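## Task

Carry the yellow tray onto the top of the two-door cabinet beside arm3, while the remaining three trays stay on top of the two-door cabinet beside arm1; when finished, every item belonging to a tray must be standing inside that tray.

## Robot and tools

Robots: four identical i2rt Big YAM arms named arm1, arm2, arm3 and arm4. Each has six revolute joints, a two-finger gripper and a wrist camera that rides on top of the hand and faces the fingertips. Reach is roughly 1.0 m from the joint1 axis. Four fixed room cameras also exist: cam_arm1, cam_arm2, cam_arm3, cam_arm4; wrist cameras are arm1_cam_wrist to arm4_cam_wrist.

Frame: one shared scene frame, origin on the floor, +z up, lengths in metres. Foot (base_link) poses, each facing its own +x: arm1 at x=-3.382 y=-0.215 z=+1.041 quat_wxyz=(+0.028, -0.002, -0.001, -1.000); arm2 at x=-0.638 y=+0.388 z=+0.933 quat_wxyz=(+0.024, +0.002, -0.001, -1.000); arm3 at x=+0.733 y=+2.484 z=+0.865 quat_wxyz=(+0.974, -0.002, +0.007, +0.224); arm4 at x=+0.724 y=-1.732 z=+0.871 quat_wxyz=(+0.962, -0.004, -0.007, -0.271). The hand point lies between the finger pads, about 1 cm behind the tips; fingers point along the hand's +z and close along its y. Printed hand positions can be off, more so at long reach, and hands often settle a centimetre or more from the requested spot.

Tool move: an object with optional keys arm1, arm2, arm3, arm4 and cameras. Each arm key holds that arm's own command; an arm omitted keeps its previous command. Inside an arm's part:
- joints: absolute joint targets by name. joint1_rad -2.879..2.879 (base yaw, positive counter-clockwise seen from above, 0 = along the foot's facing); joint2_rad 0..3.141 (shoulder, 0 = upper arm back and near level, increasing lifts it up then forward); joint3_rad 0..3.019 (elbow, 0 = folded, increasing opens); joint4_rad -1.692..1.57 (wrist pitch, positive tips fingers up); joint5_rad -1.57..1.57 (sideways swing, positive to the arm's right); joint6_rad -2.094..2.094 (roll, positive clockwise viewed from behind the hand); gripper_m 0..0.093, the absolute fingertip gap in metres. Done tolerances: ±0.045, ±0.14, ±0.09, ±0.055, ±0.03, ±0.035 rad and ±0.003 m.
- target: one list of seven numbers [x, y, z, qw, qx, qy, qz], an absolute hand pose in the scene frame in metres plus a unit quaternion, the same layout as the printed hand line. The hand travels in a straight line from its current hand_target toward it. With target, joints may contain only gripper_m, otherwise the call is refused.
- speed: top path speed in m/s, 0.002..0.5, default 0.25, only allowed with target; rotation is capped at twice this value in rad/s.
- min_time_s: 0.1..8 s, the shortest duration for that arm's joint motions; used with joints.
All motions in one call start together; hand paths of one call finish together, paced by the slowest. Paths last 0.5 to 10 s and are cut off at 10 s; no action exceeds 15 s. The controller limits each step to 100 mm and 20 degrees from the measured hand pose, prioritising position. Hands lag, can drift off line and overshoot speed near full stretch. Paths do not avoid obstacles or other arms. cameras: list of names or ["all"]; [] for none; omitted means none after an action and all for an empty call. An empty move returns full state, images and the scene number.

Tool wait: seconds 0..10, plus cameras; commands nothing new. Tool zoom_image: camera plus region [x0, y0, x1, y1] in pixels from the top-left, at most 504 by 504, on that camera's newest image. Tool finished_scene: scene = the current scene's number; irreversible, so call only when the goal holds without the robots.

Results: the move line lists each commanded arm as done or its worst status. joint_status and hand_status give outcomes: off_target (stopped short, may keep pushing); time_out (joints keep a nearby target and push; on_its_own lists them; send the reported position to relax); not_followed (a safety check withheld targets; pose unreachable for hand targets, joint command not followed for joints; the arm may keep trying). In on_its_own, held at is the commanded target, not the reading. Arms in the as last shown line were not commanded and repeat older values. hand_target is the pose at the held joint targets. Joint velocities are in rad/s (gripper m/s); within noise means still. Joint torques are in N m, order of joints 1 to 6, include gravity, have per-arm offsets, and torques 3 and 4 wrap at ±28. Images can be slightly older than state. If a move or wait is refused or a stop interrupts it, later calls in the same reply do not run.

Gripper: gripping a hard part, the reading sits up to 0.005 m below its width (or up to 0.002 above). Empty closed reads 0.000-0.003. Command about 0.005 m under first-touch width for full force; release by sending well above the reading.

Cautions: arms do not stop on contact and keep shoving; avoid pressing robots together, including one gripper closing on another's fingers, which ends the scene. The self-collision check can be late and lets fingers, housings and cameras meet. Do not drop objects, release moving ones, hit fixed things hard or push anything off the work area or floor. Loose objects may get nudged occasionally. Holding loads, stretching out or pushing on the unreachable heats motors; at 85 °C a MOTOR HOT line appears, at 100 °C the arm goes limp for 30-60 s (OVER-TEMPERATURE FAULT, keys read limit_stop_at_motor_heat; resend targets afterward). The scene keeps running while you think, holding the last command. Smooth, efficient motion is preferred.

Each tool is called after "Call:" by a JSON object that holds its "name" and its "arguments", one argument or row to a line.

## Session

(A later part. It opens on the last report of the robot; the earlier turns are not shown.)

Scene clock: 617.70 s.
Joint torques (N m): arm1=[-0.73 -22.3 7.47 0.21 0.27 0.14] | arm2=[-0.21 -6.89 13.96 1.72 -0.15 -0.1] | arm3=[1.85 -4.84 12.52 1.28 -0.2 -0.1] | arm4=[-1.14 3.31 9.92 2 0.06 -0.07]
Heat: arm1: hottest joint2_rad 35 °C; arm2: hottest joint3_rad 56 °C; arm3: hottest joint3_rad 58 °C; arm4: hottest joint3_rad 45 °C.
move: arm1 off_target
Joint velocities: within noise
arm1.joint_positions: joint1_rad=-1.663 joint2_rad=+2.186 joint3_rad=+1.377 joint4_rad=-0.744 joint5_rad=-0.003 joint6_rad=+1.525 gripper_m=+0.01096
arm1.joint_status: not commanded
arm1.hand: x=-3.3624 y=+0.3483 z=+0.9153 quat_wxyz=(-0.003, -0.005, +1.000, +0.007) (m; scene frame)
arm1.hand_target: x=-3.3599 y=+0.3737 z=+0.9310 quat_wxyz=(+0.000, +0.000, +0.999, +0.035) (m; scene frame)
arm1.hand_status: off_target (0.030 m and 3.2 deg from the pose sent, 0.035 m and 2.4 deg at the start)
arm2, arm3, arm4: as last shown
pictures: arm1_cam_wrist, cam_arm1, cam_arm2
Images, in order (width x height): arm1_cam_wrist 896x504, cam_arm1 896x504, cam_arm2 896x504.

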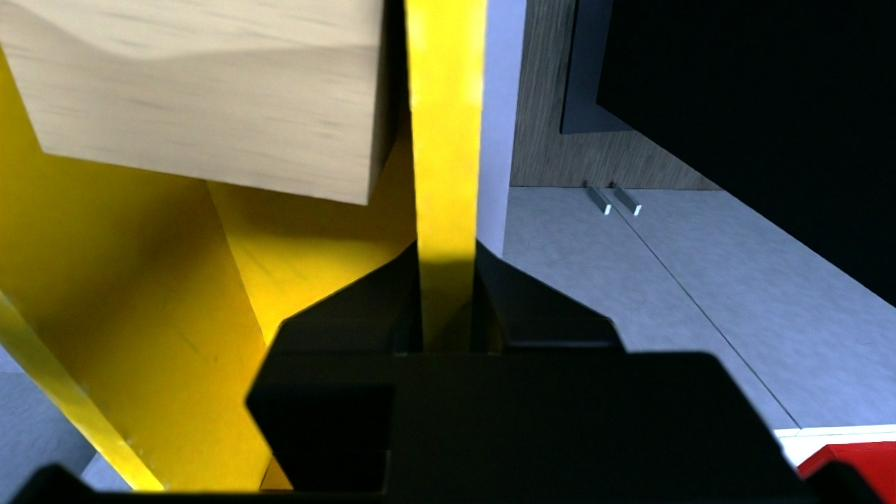

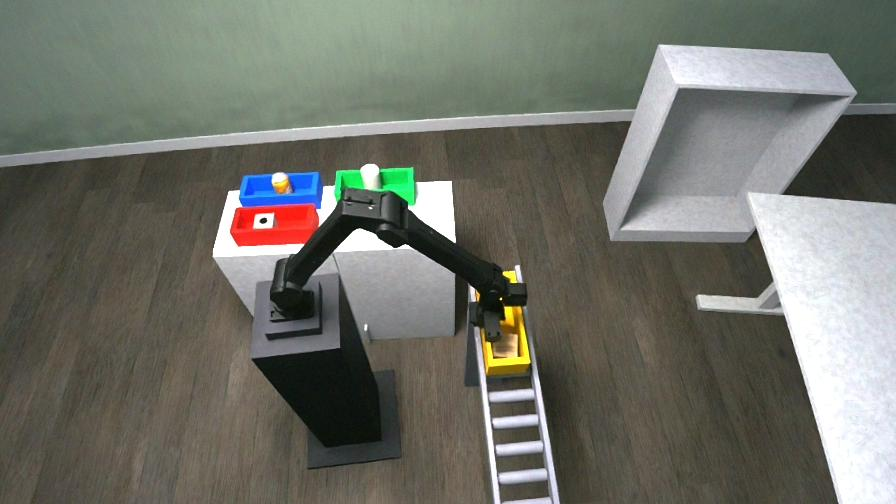

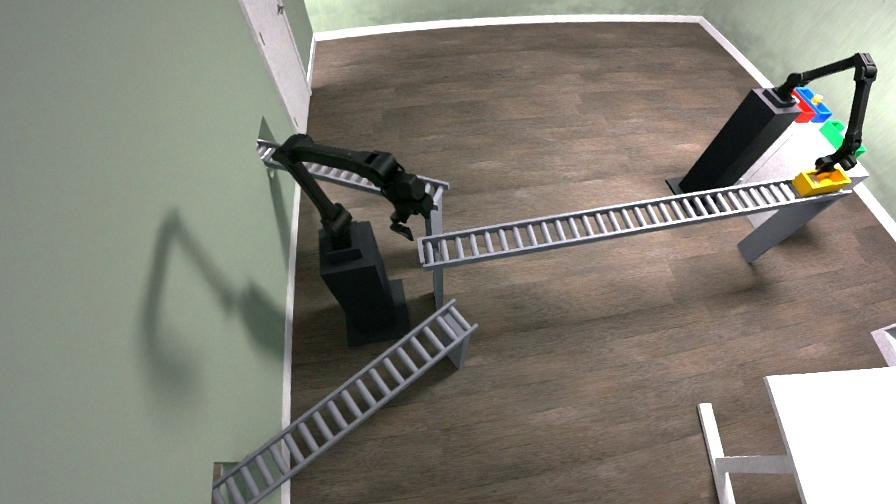

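Call:
{"name": "move", "arguments": {
  "arm1": {"target": [-3.36, 0.3775, 0.903, 0.0, 0.0, 0.9995, 0.031], "speed": 0.06},
  "cameras": ["arm1_cam_wrist", "cam_arm1", "cam_arm2"]
}}

Call:
{"name": "zoom_image", "arguments": {
  "camera": "cam_arm1",
  "region": [455, 255, 555, 395]
}}

Call:
{"name": "zoom_image", "arguments": {
  "camera": "cam_arm2",
  "region": [770, 130, 896, 240]
}}

Scene clock: 625.70 s.
Joint torques (N m): arm1=[-0.97 -18.78 7.45 0.84 0.31 0.11] | arm2=[-0.32 -7.12 13.91 1.78 -0.18 -0.09] | arm3=[1.67 -4.84 12.53 1.2 -0.18 -0.11] | arm4=[-0.44 3.43 10.02 1.85 0.07 -0.1]
Heat: arm1: hottest joint2_rad 35 °C; arm2: hottest joint3_rad 56 °C; arm3: hottest joint3_rad 58 °C; arm4: hottest joint3_rad 45 °C.
move: arm1 off_target
Joint velocities: within noise
arm1.joint_positions: joint1_rad=-1.663 joint2_rad=+2.204 joint3_rad=+1.396 joint4_rad=-0.726 joint5_rad=-0.003 joint6_rad=+1.525 gripper_m=+0.01096
arm1.joint_status: not commanded
arm1.hand: x=-3.3620 y=+0.3582 z=+0.9109 quat_wxyz=(-0.003, -0.005, +1.000, +0.017) (m; scene frame)
arm1.hand_target: x=-3.3600 y=+0.3766 z=+0.9037 quat_wxyz=(+0.000, +0.000, +1.000, +0.031) (m; scene frame)
arm1.hand_status: off_target (0.021 m and 1.7 deg from the pose sent, 0.032 m and 2.8 deg at the start)
arm2, arm3, arm4: as last shown
pictures: arm1_cam_wrist, cam_arm1, cam_arm2
Images, in order (width x height): arm1_cam_wrist 896x504, cam_arm1 896x504, cam_arm2 896x504.

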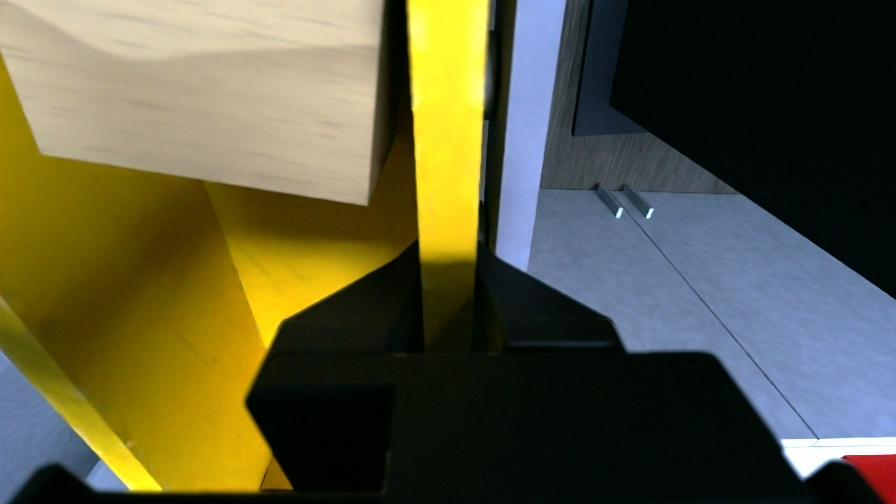

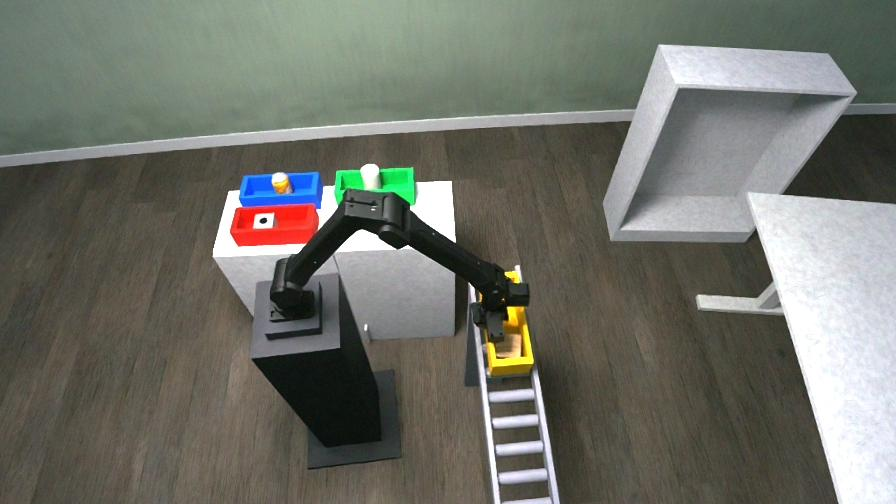

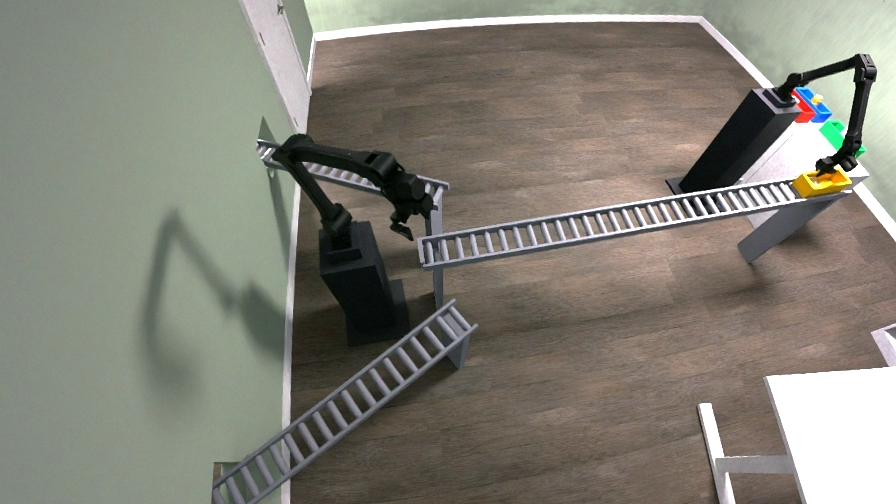

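Scaled by 3.600 from the camera's 896x504 image, which has a finer 1280x720 frame.

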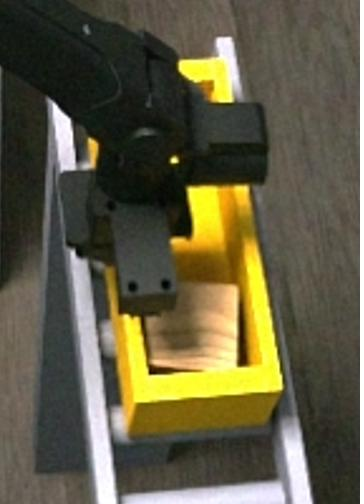

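Scaled by 4.000 from the camera's 896x504 image, which has a finer 1280x720 frame.

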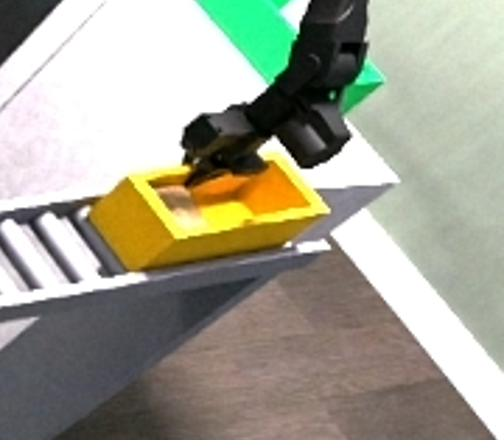

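Call:
{"name": "zoom_image", "arguments": {
  "camera": "cam_arm1",
  "region": [475, 335, 545, 405]
}}

Call:
{"name": "zoom_image", "arguments": {
  "camera": "arm1_cam_wrist",
  "region": [400, 0, 620, 300]
}}

Call:
{"name": "zoom_image", "arguments": {
  "camera": "cam_arm2",
  "region": [785, 165, 860, 215]
}}

Scaled by 7.200 from the camera's 896x504 image, which has a finer 1280x720 frame.

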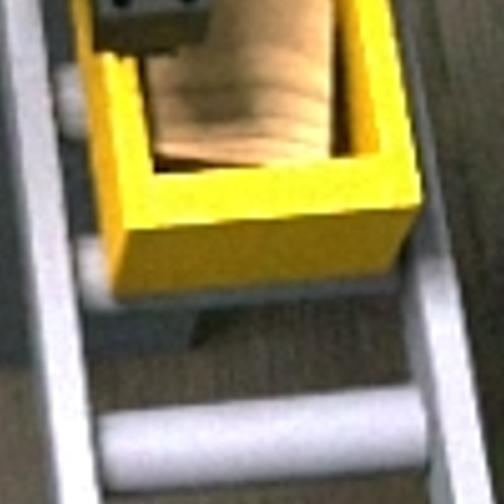

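Scaled by 1.680 from the camera's 896x504 image, which has a finer 1280x720 frame.

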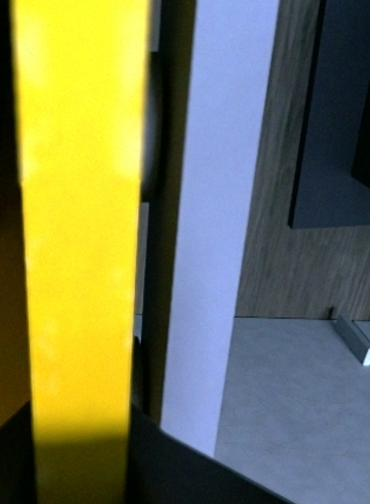

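Scaled by 6.720 from the camera's 896x504 image, which has a finer 1280x720 frame.

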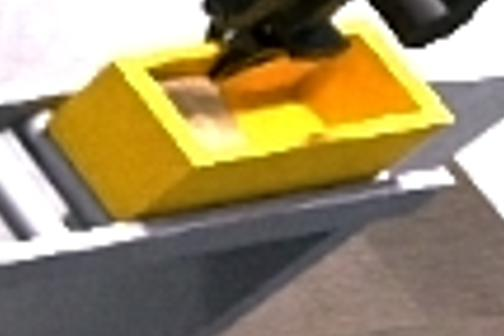

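Call:
{"name": "move", "arguments": {
  "arm1": {"joints": {"gripper_m": 0.05}}
}}

Call:
{"name": "move", "arguments": {
  "arm1": {"target": [-3.36, 0.3700, 1.05, 0.0, 0.0, 0.9995, 0.031], "speed": 0.35},
  "cameras": ["cam_arm1", "cam_arm2"]
}}

Call:
{"name": "wait", "arguments": {
  "seconds": 1.0,
  "cameras": ["cam_arm2", "cam_arm1"]
}}

Scene clock: 653.00 s.
Joint torques (N m): arm1=[-1.03 -20.66 6.79 0.4 0.23 0.13] | arm2=[-0.03 -7.06 13.91 1.72 -0.17 -0.11] | arm3=[1.73 -4.78 12.48 1.22 -0.19 -0.1] | arm4=[-0.21 2.96 10.09 1.87 0.03 -0.06]
Heat: arm1: hottest joint3_rad 36 °C; arm2: hottest joint3_rad 56 °C; arm3: hottest joint3_rad 58 °C; arm4: hottest joint3_rad 45 °C.
move: arm1 done
Joint velocities: within noise
arm1.joint_positions: joint1_rad=-1.663 joint2_rad=+2.223 joint3_rad=+1.407 joint4_rad=-0.715 joint5_rad=-0.001 joint6_rad=+1.525 gripper_m=+0.04982
arm1.joint_status: all done
arm1.hand: x=-3.3617 y=+0.3620 z=+0.9036 quat_wxyz=(-0.002, -0.005, +1.000, +0.019) (m; scene frame)
arm1.hand_target: x=-3.3600 y=+0.3767 z=+0.9036 quat_wxyz=(+0.000, +0.000, +1.000, +0.031) (m; scene frame)
arm1.hand_status: not commanded
arm2, arm3, arm4: as last shown
pictures: none

Scene clock: 654.37 s.
Joint torques (N m): arm1=[-0.85 -19.43 7.71 -0.25 0.02 0.11] | arm2=[-0.15 -7 13.89 1.74 -0.15 -0.1] | arm3=[1.61 -4.78 12.55 1.22 -0.2 -0.1] | arm4=[-0.73 3.6 9.96 1.98 0.04 -0.08]
Heat: arm1: hottest joint3_rad 36 °C; arm2: hottest joint3_rad 56 °C; arm3: hottest joint3_rad 58 °C; arm4: hottest joint3_rad 45 °C.
move: arm1 done
Joint velocities: within noise
arm1.joint_positions: joint1_rad=-1.664 joint2_rad=+1.975 joint3_rad=+1.440 joint4_rad=-0.976 joint5_rad=+0.004 joint6_rad=+1.527 gripper_m=+0.04989
arm1.joint_status: not commanded
arm1.hand: x=-3.3596 y=+0.3618 z=+1.0493 quat_wxyz=(+0.001, -0.003, +1.000, +0.029) (m; scene frame)
arm1.hand_target: x=-3.3600 y=+0.3699 z=+1.0500 quat_wxyz=(+0.000, +0.000, +1.000, +0.031) (m; scene frame)
arm1.hand_status: done (0.008 m and 0.4 deg from the pose sent, 0.147 m and 1.5 deg at the start)
arm2, arm3, arm4: as last shown
pictures: cam_arm1, cam_arm2
Images, in order (width x height): cam_arm1 896x504, cam_arm2 896x504.

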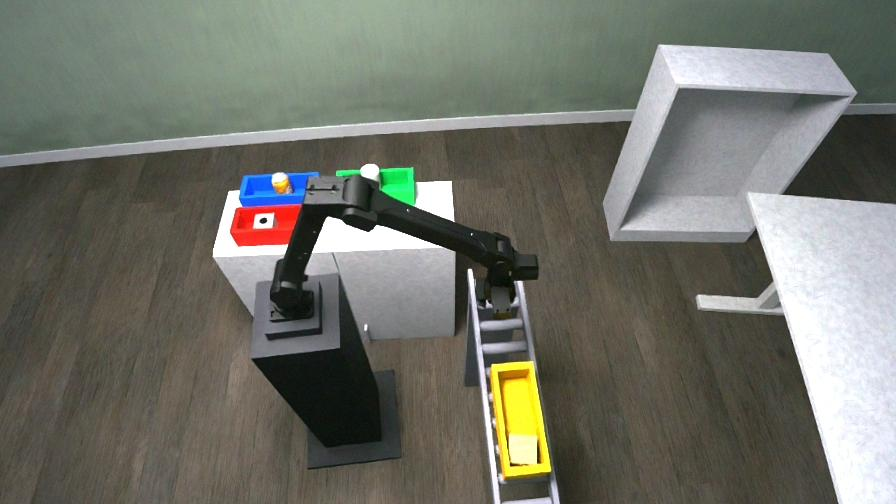

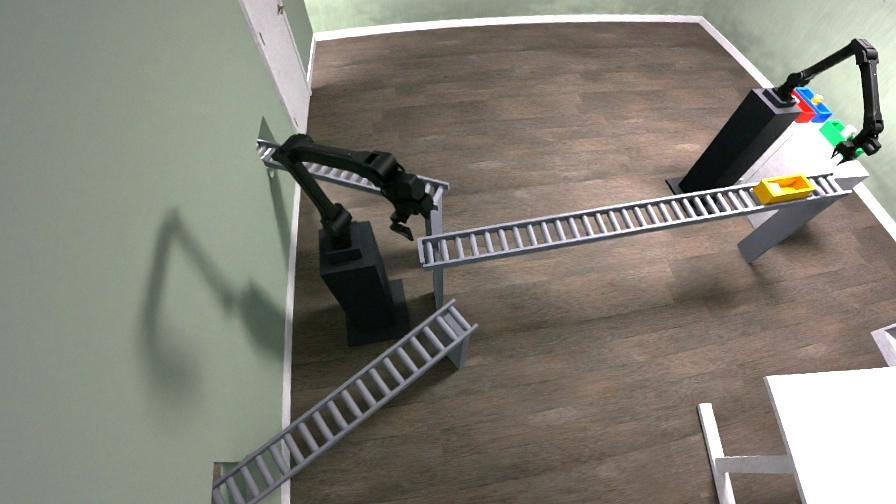

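Scene clock: 655.37 s.
Joint torques (N m): arm1=[-0.73 -19.72 7.62 -0.29 0.03 0.11] | arm2=[0.03 -7 13.93 1.68 -0.16 -0.09] | arm3=[1.67 -4.78 12.55 1.18 -0.19 -0.09] | arm4=[-0.44 3.43 9.98 1.88 0.06 -0.1]
Heat: arm1: hottest joint3_rad 36 °C; arm2: hottest joint3_rad 56 °C; arm3: hottest joint3_rad 58 °C; arm4: hottest joint3_rad 45 °C.
Joint velocities: within noise
arm1.joint_positions: joint1_rad=-1.664 joint2_rad=+1.975 joint3_rad=+1.440 joint4_rad=-0.976 joint5_rad=+0.004 joint6_rad=+1.527 gripper_m=+0.04989
arm1.joint_status: not commanded
arm1.hand: x=-3.3596 y=+0.3618 z=+1.0493 quat_wxyz=(+0.001, -0.003, +1.000, +0.029) (m; scene frame)
arm1.hand_target: x=-3.3600 y=+0.3699 z=+1.0500 quat_wxyz=(+0.000, +0.000, +1.000, +0.031) (m; scene frame)
arm1.hand_status: done (0.008 m and 0.4 deg from the pose sent, 0.147 m and 1.5 deg at the start)
arm2.joint_positions: joint1_rad=-0.693 joint2_rad=+1.189 joint3_rad=+1.458 joint4_rad=-1.366 joint5_rad=+0.002 joint6_rad=+0.016 gripper_m=+0.09396
arm2.joint_status: not commanded
arm2.hand: x=-0.9787 y=+0.6449 z=+1.3192 quat_wxyz=(+0.073, -0.920, +0.315, +0.221) (m; scene frame)
arm2.hand_target: x=-0.9859 y=+0.6539 z=+1.3366 quat_wxyz=(+0.082, -0.916, +0.309, +0.242) (m; scene frame)
arm2.hand_status: not commanded
arm3.joint_positions: joint1_rad=+0.491 joint2_rad=+1.091 joint3_rad=+1.441 joint4_rad=-1.465 joint5_rad=+0.002 joint6_rad=+0.008 gripper_m=+0.09398
arm3.joint_status: not commanded
arm3.hand: x=+0.9593 y=+2.7901 z=+1.2659 quat_wxyz=(-0.194, +0.439, -0.871, -0.103) (m; scene frame)
arm3.hand_target: x=+0.9627 y=+2.8010 z=+1.2922 quat_wxyz=(-0.222, +0.443, -0.861, -0.118) (m; scene frame)
arm3.hand_status: not commanded
arm4.joint_positions: joint1_rad=+0.611 joint2_rad=+0.619 joint3_rad=+1.338 joint4_rad=-1.545 joint5_rad=+0.202 joint6_rad=+0.301 gripper_m=+0.09396
arm4.joint_status: not commanded
arm4.hand: x=+0.9262 y=-1.7486 z=+1.3507 quat_wxyz=(-0.379, -0.145, -0.914, +0.032) (m; scene frame)
arm4.hand_target: x=+0.9249 y=-1.7486 z=+1.3599 quat_wxyz=(-0.389, -0.145, -0.909, +0.029) (m; scene frame)
arm4.hand_status: not commanded
wait: 1.00 s; at rest by 0.27 s
pictures: cam_arm1, cam_arm2
Images, in order (width x height): cam_arm1 896x504, cam_arm2 896x504.

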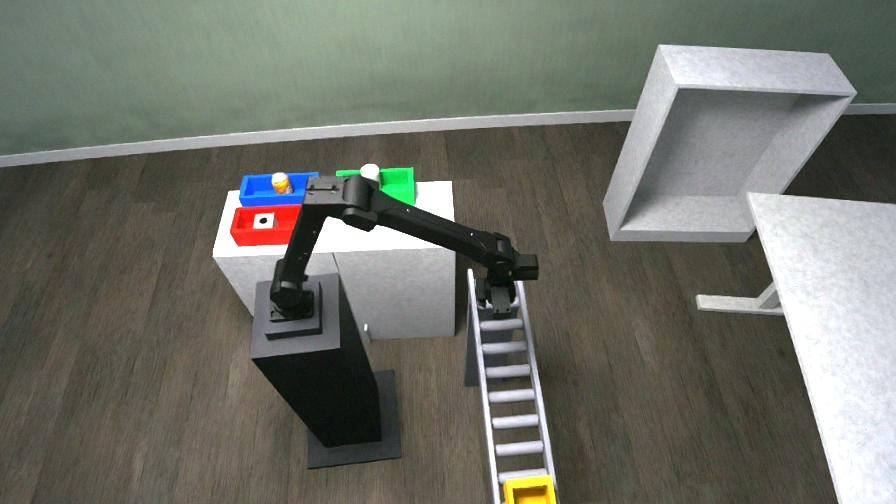

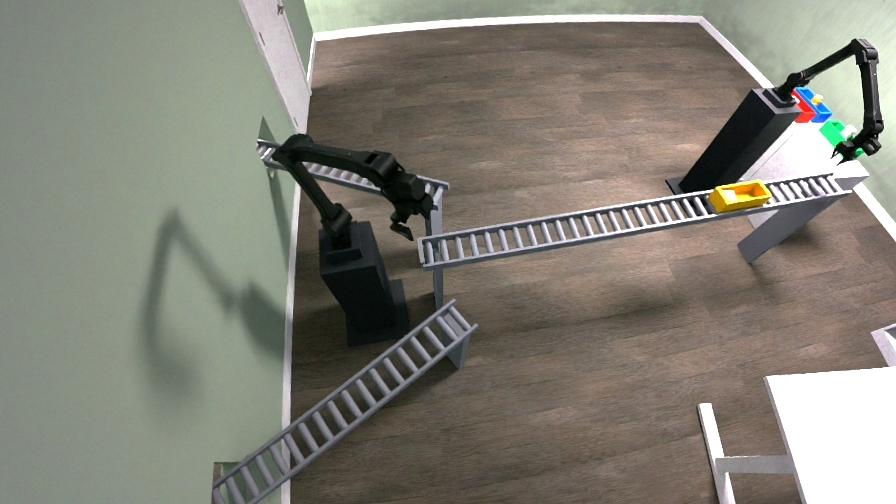

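Call:
{"name": "move", "arguments": {
  "arm1": {"joints": {"joint1_rad": -0.9, "joint2_rad": 0.6, "joint3_rad": 1.35, "joint4_rad": -1.2, "joint5_rad": 0.0, "joint6_rad": 0.0}, "min_time_s": 3.0},
  "arm2": {"target": [-1.09, 0.3395, 1.02, 0.002, 1.0, 0.0, -0.0175], "speed": 0.25},
  "cameras": ["arm2_cam_wrist", "cam_arm2"]
}}

Call:
{"name": "zoom_image", "arguments": {
  "camera": "cam_arm2",
  "region": [370, 170, 530, 290]
}}

Scene clock: 680.70 s.
Joint torques (N m): arm1=[0.09 2.2 6.02 1.4 -0.13 -0.02] | arm2=[0.67 -11.28 11.38 0.73 -0.17 0.19] | arm3=[1.85 -4.78 12.55 1.22 -0.19 -0.11] | arm4=[-0.62 3.31 10.18 1.95 0.02 -0.05]
Heat: arm1: hottest joint3_rad 36 °C; arm2: hottest joint3_rad 56 °C; arm3: hottest joint3_rad 59 °C; arm4: hottest joint3_rad 45 °C.
move: arm1 done; arm2 off_target
Joint velocities: within noise
arm1.joint_positions: joint1_rad=-0.912 joint2_rad=+0.595 joint3_rad=+1.354 joint4_rad=-1.192 joint5_rad=+0.003 joint6_rad=+0.011 gripper_m=+0.04989
arm1.joint_status: all done
arm1.hand: x=-3.5421 y=-0.0253 z=+1.5987 quat_wxyz=(+0.220, -0.764, +0.355, +0.492) (m; scene frame)
arm1.hand_target: x=-3.5460 y=-0.0259 z=+1.5937 quat_wxyz=(+0.216, -0.772, +0.348, +0.486) (m; scene frame)
arm1.hand_status: not commanded
arm2.joint_positions: joint1_rad=+0.060 joint2_rad=+1.595 joint3_rad=+1.109 joint4_rad=-1.083 joint5_rad=+0.005 joint6_rad=+0.093 gripper_m=+0.09396
arm2.joint_status: not commanded
arm2.hand: x=-1.0727 y=+0.3421 z=+1.0122 quat_wxyz=(+0.001, -1.000, -0.008, -0.001) (m; scene frame)
arm2.hand_target: x=-1.0895 y=+0.3396 z=+1.0203 quat_wxyz=(-0.002, -1.000, +0.000, +0.018) (m; scene frame)
arm2.hand_status: off_target (0.019 m and 2.3 deg from the pose sent, 0.442 m and 45.1 deg at the start)
arm3, arm4: as last shown
pictures: arm2_cam_wrist, cam_arm2
Images, in order (width x height): arm2_cam_wrist 896x504, cam_arm2 896x504.

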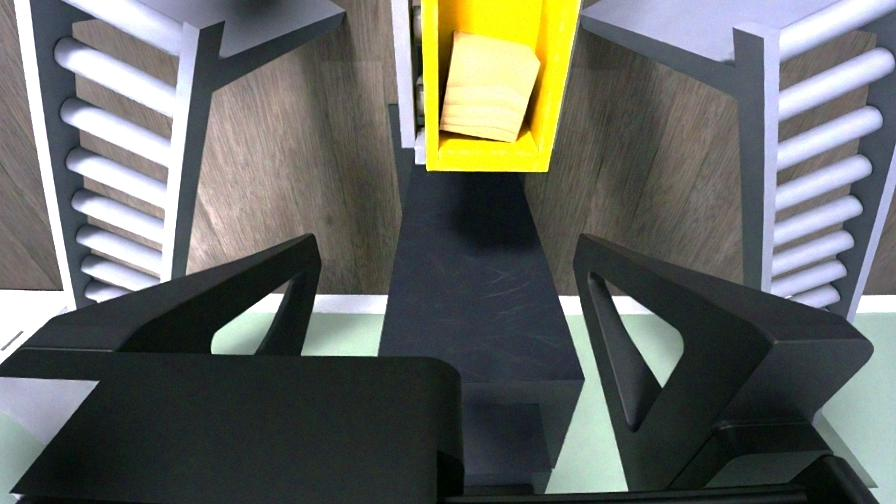

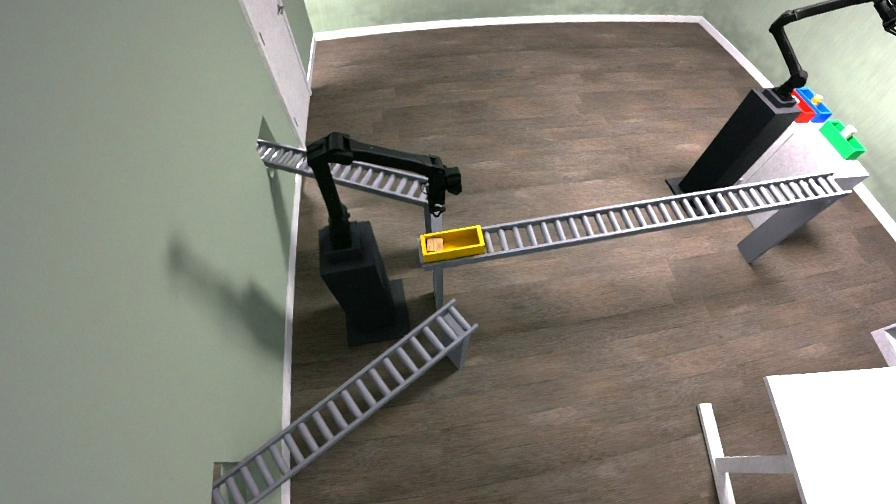

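Scaled by 3.150 from the camera's 896x504 image, which has a finer 1280x720 frame.

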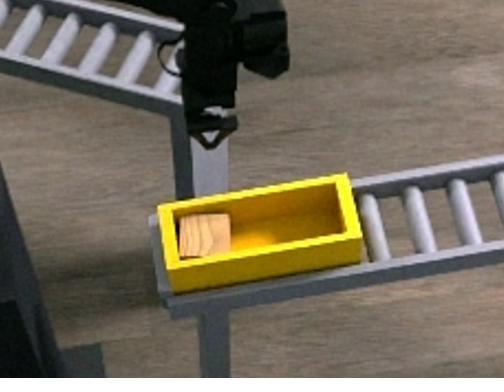

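Call:
{"name": "zoom_image", "arguments": {
  "camera": "arm2_cam_wrist",
  "region": [380, 0, 620, 200]
}}

Scaled by 2.100 from the camera's 896x504 image, which has a finer 1280x720 frame.

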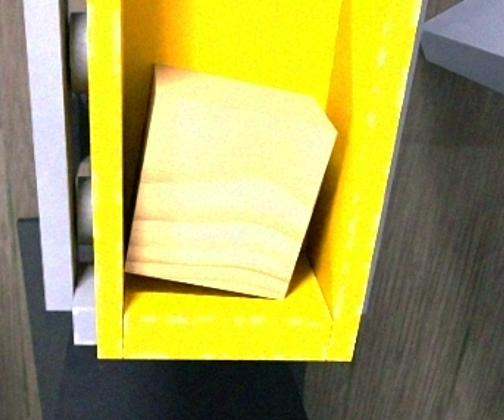

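Call:
{"name": "move", "arguments": {
  "arm2": {"target": [-1.155, 0.327, 0.855, 0.002, 1.0, 0.0, -0.0175], "speed": 0.2},
  "cameras": ["arm2_cam_wrist"]
}}

Call:
{"name": "zoom_image", "arguments": {
  "camera": "arm2_cam_wrist",
  "region": [300, 0, 660, 300]
}}

Scene clock: 698.77 s.
Joint torques (N m): arm1=[-0.32 2.08 6.04 1.4 -0.14 -0.03] | arm2=[1.14 -14.33 9.06 0.75 -0.13 0.19] | arm3=[1.96 -4.84 12.56 1.2 -0.18 -0.09] | arm4=[-1.26 3.08 9.91 1.89 0.08 -0.08]
Heat: arm1: hottest joint3_rad 35 °C; arm2: hottest joint3_rad 56 °C; arm3: hottest joint3_rad 59 °C; arm4: hottest joint3_rad 45 °C.
move: arm2 off_target
Joint velocities: within noise
arm1, arm3, arm4: as last shown
arm2.joint_positions: joint1_rad=+0.063 joint2_rad=+1.990 joint3_rad=+1.182 joint4_rad=-0.749 joint5_rad=+0.005 joint6_rad=+0.102 gripper_m=+0.09396
arm2.joint_status: not commanded
arm2.hand: x=-1.1398 y=+0.3326 z=+0.8554 quat_wxyz=(+0.000, -1.000, -0.005, +0.005) (m; scene frame)
arm2.hand_target: x=-1.1546 y=+0.3269 z=+0.8553 quat_wxyz=(-0.002, -1.000, +0.000, +0.018) (m; scene frame)
arm2.hand_status: off_target (0.016 m and 1.5 deg from the pose sent, 0.178 m and 2.3 deg at the start)
pictures: arm2_cam_wrist
Images, in order (width x height): arm2_cam_wrist 896x504.

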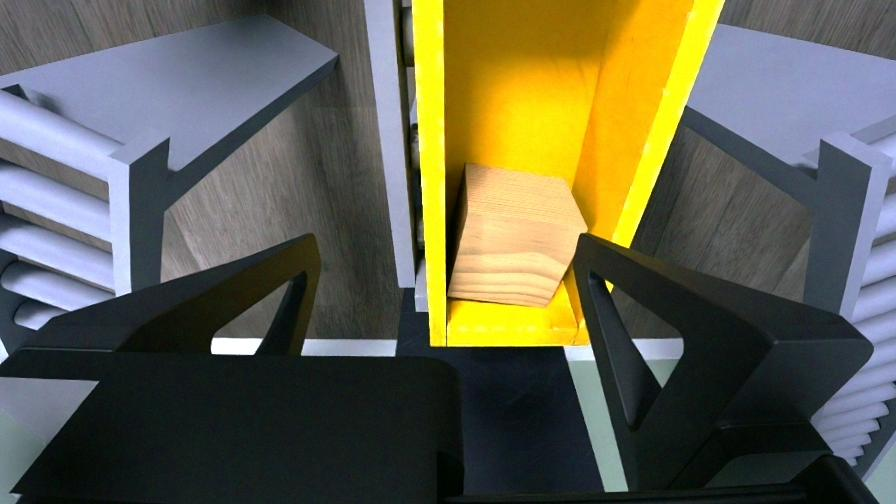

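Scaled by 1.400 from the camera's 896x504 image, which has a finer 1280x720 frame.

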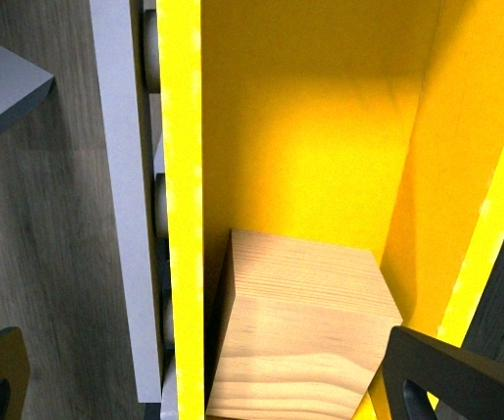

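Call:
{"name": "move", "arguments": {
  "arm2": {"target": [-1.1635, 0.3195, 0.80, 0.002, 1.0, 0.0, -0.0175], "speed": 0.12},
  "cameras": ["arm2_cam_wrist"]
}}

Call:
{"name": "zoom_image", "arguments": {
  "camera": "arm2_cam_wrist",
  "region": [300, 0, 660, 300]
}}

Scene clock: 711.93 s.
Joint torques (N m): arm1=[-0.15 2.14 5.96 1.42 -0.14 -0.04] | arm2=[1.2 -15.27 8.05 0.7 -0.12 0.19] | arm3=[1.96 -4.78 12.6 1.24 -0.21 -0.1] | arm4=[-0.56 3.55 9.98 1.96 0.07 -0.1]
Heat: arm1: hottest joint3_rad 35 °C; arm2: hottest joint3_rad 54 °C; arm3: hottest joint3_rad 59 °C; arm4: hottest joint3_rad 45 °C.
move: arm2 off_target
Joint velocities: within noise
arm1, arm3, arm4: as last shown
arm2.joint_positions: joint1_rad=+0.074 joint2_rad=+2.116 joint3_rad=+1.212 joint4_rad=-0.650 joint5_rad=+0.005 joint6_rad=+0.114 gripper_m=+0.09396
arm2.joint_status: not commanded
arm2.hand: x=-1.1504 y=+0.3257 z=+0.8021 quat_wxyz=(+0.000, -1.000, -0.004, +0.007) (m; scene frame)
arm2.hand_target: x=-1.1631 y=+0.3196 z=+0.8003 quat_wxyz=(-0.002, -1.000, +0.000, +0.017) (m; scene frame)
arm2.hand_status: off_target (0.015 m and 1.3 deg from the pose sent, 0.062 m and 1.5 deg at the start)
pictures: arm2_cam_wrist
Images, in order (width x height): arm2_cam_wrist 896x504.

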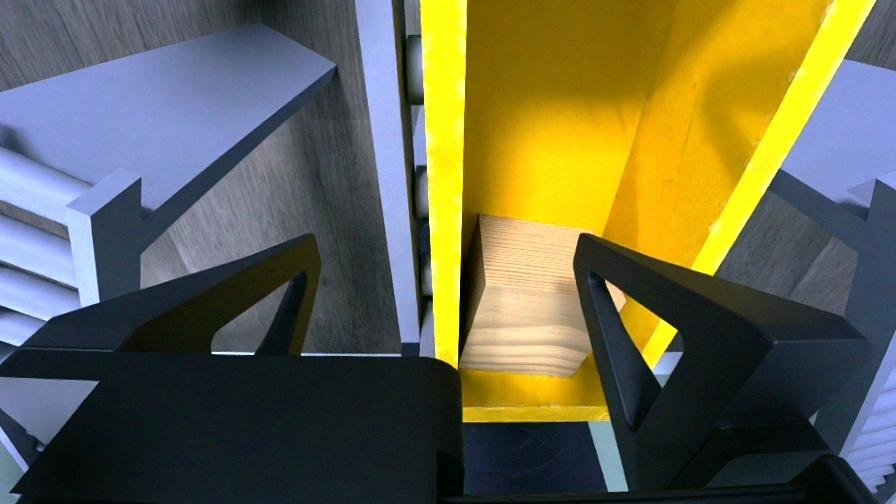

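Scaled by 1.400 from the camera's 896x504 image, which has a finer 1280x720 frame.

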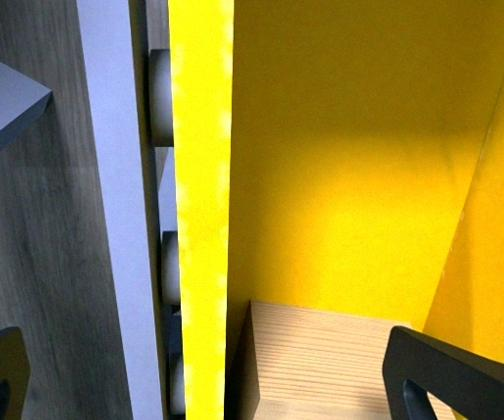

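Call:
{"name": "move", "arguments": {
  "arm2": {"target": [-1.162, 0.3185, 0.7485, 0.002, 1.0, 0.0, -0.0165], "speed": 0.1},
  "cameras": ["arm2_cam_wrist", "cam_arm2"]
}}

Call:
{"name": "zoom_image", "arguments": {
  "camera": "cam_arm2",
  "region": [390, 190, 510, 290]
}}

Scene clock: 717.83 s.
Joint torques (N m): arm1=[-0.15 2.14 5.94 1.4 -0.13 -0.04] | arm2=[1.55 -15.38 7.1 0.8 -0.14 0.19] | arm3=[1.79 -4.95 12.51 1.22 -0.19 -0.08] | arm4=[-0.91 3.49 9.89 2.13 0.02 -0.09]
Heat: arm1: hottest joint3_rad 35 °C; arm2: hottest joint3_rad 52 °C; arm3: hottest joint3_rad 59 °C; arm4: hottest joint3_rad 45 °C.
move: arm2 off_target
Joint velocities: within noise
arm1, arm3, arm4: as last shown
arm2.joint_positions: joint1_rad=+0.074 joint2_rad=+2.223 joint3_rad=+1.227 joint4_rad=-0.555 joint5_rad=+0.005 joint6_rad=+0.116 gripper_m=+0.09396
arm2.joint_status: not commanded
arm2.hand: x=-1.1514 y=+0.3252 z=+0.7526 quat_wxyz=(+0.000, -1.000, -0.003, +0.008) (m; scene frame)
arm2.hand_target: x=-1.1617 y=+0.3186 z=+0.7487 quat_wxyz=(-0.002, -1.000, +0.000, +0.017) (m; scene frame)
arm2.hand_status: off_target (0.013 m and 1.1 deg from the pose sent, 0.055 m and 1.2 deg at the start)
pictures: arm2_cam_wrist, cam_arm2
Images, in order (width x height): arm2_cam_wrist 896x504, cam_arm2 896x504.

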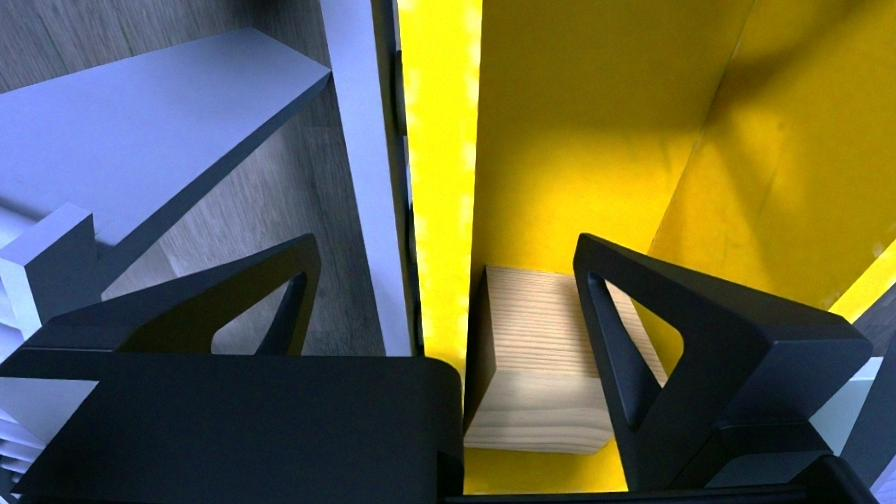

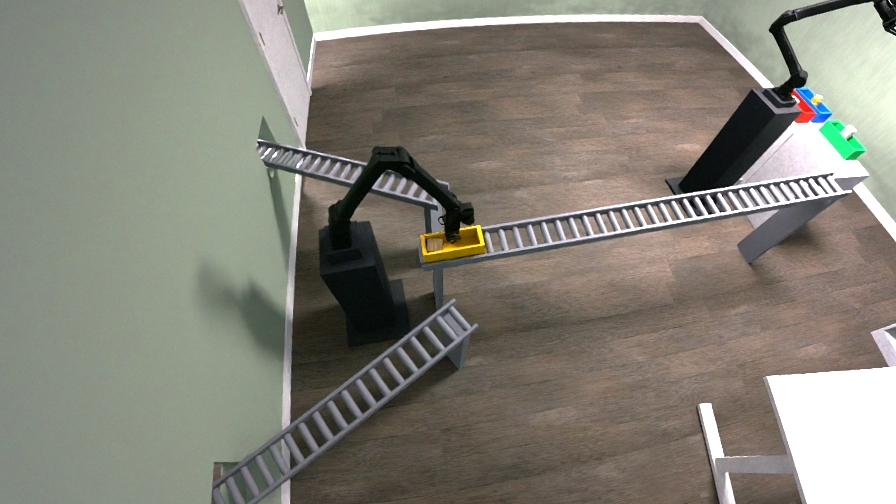

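Scaled by 4.200 from the camera's 896x504 image, which has a finer 1280x720 frame.

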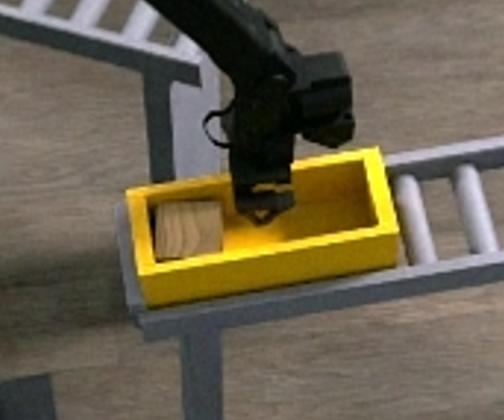

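Call:
{"name": "move", "arguments": {
  "arm2": {"target": [-1.1525, 0.3185, 0.7485, 0.002, 1.0, 0.0, -0.0165], "speed": 0.05}
}}

Call:
{"name": "move", "arguments": {
  "arm2": {"joints": {"gripper_m": 0.0}},
  "cameras": ["arm2_cam_wrist", "cam_arm2"]
}}

Scene clock: 726.60 s.
Joint torques (N m): arm1=[-0.03 2.32 5.96 1.4 -0.13 -0.05] | arm2=[1.38 -16.38 4.71 0.83 -0.1 0.19] | arm3=[2.08 -4.78 12.52 1.26 -0.2 -0.1] | arm4=[-0.73 3.37 10.03 1.89 0.03 -0.05]
Heat: arm1: hottest joint3_rad 34 °C; arm2: hottest joint3_rad 51 °C; arm3: hottest joint3_rad 59 °C; arm4: hottest joint3_rad 45 °C.
move: arm2 done
Joint velocities: within noise
arm1, arm3, arm4: as last shown
arm2.joint_positions: joint1_rad=+0.077 joint2_rad=+2.223 joint3_rad=+1.223 joint4_rad=-0.538 joint5_rad=+0.005 joint6_rad=+0.118 gripper_m=+0.09396
arm2.joint_status: not commanded
arm2.hand: x=-1.1533 y=+0.3236 z=+0.7519 quat_wxyz=(-0.001, -1.000, -0.004, +0.015) (m; scene frame)
arm2.hand_target: x=-1.1524 y=+0.3186 z=+0.7485 quat_wxyz=(-0.002, -1.000, +0.000, +0.016) (m; scene frame)
arm2.hand_status: done (0.006 m and 0.5 deg from the pose sent, 0.008 m and 1.1 deg at the start)
pictures: none

Scene clock: 727.37 s.
Joint torques (N m): arm1=[0.15 2.02 5.98 1.46 -0.14 -0.04] | arm2=[1.44 -16.32 4.72 0.87 -0.25 0.2] | arm3=[2.08 -4.84 12.49 1.26 -0.2 -0.1] | arm4=[-0.44 3.78 10.11 2.09 0.04 -0.09]
Heat: arm1: hottest joint3_rad 34 °C; arm2: hottest joint3_rad 51 °C; arm3: hottest joint3_rad 59 °C; arm4: hottest joint3_rad 45 °C.
move: arm2 off_target
Joint velocities: within noise
arm1, arm3, arm4: as last shown
arm2.joint_positions: joint1_rad=+0.077 joint2_rad=+2.223 joint3_rad=+1.223 joint4_rad=-0.537 joint5_rad=+0.008 joint6_rad=+0.116 gripper_m=+0.01244
arm2.joint_status: gripper_m off_target (ended at +0.01246, target +0.00000)
arm2.hand: x=-1.1537 y=+0.3241 z=+0.7519 quat_wxyz=(+0.001, -1.000, -0.005, +0.015) (m; scene frame)
arm2.hand_target: x=-1.1524 y=+0.3186 z=+0.7485 quat_wxyz=(-0.002, -1.000, +0.000, +0.016) (m; scene frame)
arm2.hand_status: not commanded
pictures: arm2_cam_wrist, cam_arm2
Images, in order (width x height): arm2_cam_wrist 896x504, cam_arm2 896x504.

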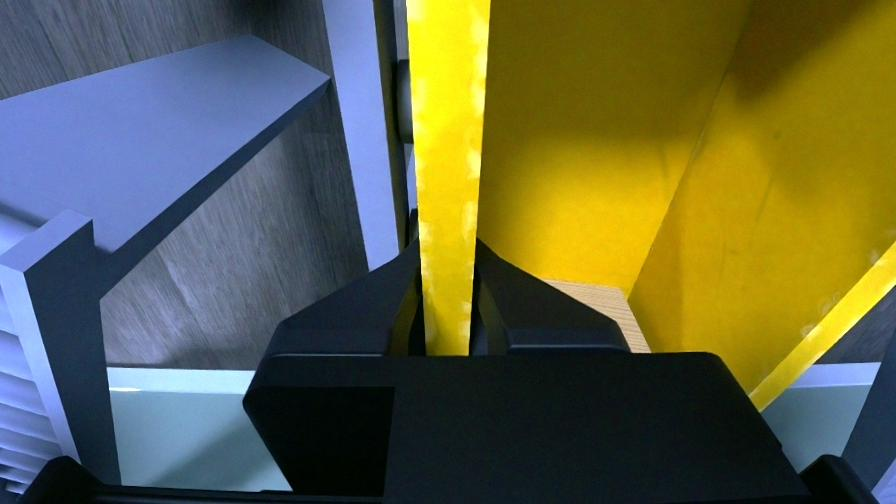

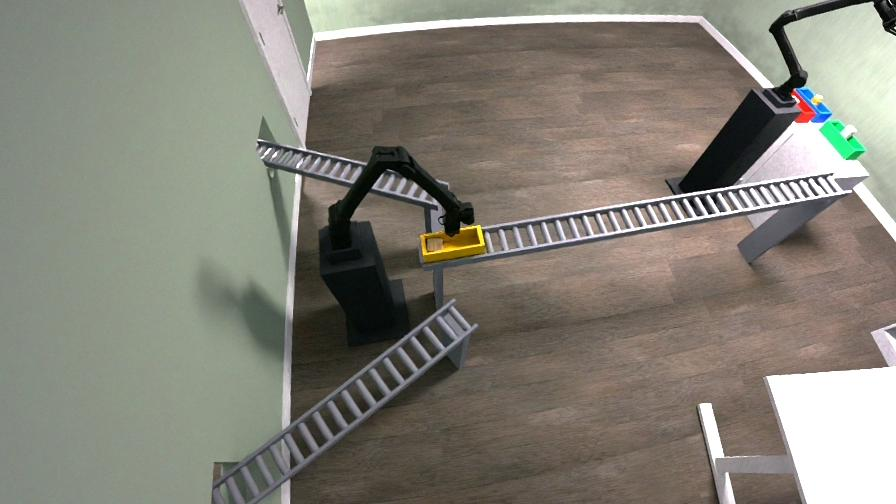

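Call:
{"name": "move", "arguments": {
  "arm2": {"target": [-1.160, 0.3185, 0.83, 0.002, 1.0, 0.0, -0.020], "speed": 0.1},
  "cameras": ["arm2_cam_wrist", "cam_arm2"]
}}

Call:
{"name": "zoom_image", "arguments": {
  "camera": "cam_arm2",
  "region": [390, 180, 510, 280]
}}

Scene clock: 733.27 s.
Joint torques (N m): arm1=[-0.15 2.08 5.97 1.39 -0.14 -0.06] | arm2=[1.2 -19.02 6.58 -0.2 0.11 0.18] | arm3=[1.9 -4.78 12.55 1.22 -0.18 -0.1] | arm4=[-0.32 3.66 9.92 1.88 0.07 -0.08]
Heat: arm1: hottest joint3_rad 34 °C; arm2: hottest joint3_rad 50 °C; arm3: hottest joint3_rad 59 °C; arm4: hottest joint3_rad 46 °C.
move: arm2 off_target
Joint velocities: within noise
arm1, arm3, arm4: as last shown
arm2.joint_positions: joint1_rad=+0.077 joint2_rad=+2.100 joint3_rad=+1.215 joint4_rad=-0.670 joint5_rad=+0.000 joint6_rad=+0.117 gripper_m=+0.01244
arm2.joint_status: not commanded
arm2.hand: x=-1.1511 y=+0.3230 z=+0.8108 quat_wxyz=(-0.002, -1.000, -0.005, +0.007) (m; scene frame)
arm2.hand_target: x=-1.1597 y=+0.3185 z=+0.8296 quat_wxyz=(-0.002, -1.000, +0.000, +0.020) (m; scene frame)
arm2.hand_status: off_target (0.022 m and 1.6 deg from the pose sent, 0.079 m and 0.8 deg at the start)
pictures: arm2_cam_wrist, cam_arm2
Images, in order (width x height): arm2_cam_wrist 896x504, cam_arm2 896x504.

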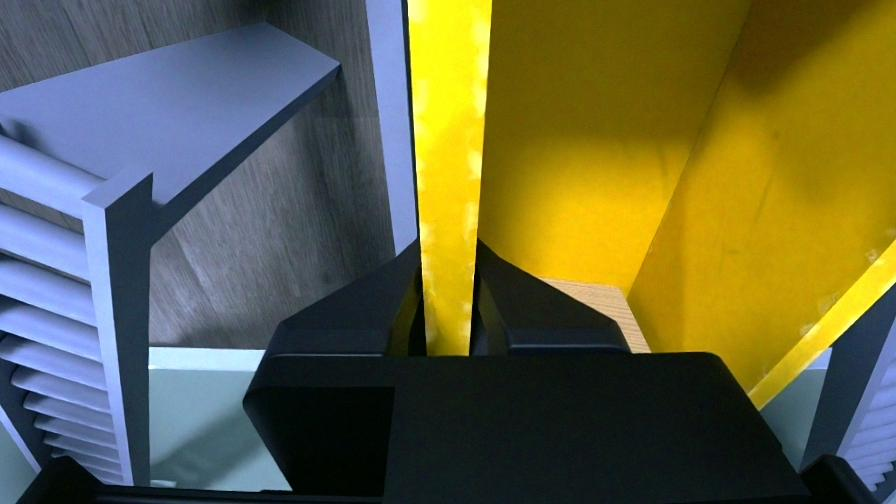

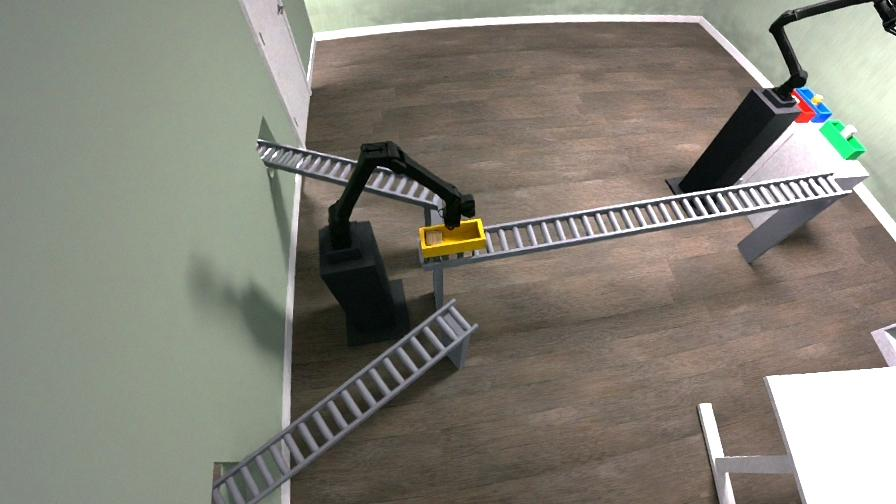

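Scaled by 4.200 from the camera's 896x504 image, which has a finer 1280x720 frame.

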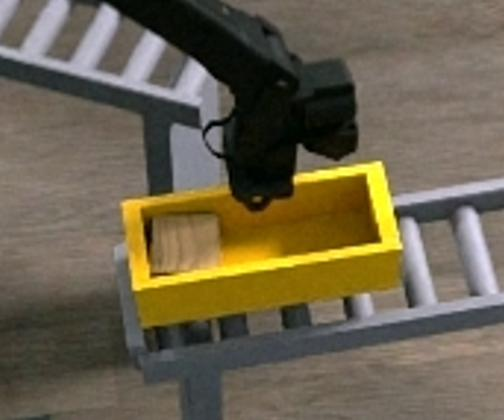

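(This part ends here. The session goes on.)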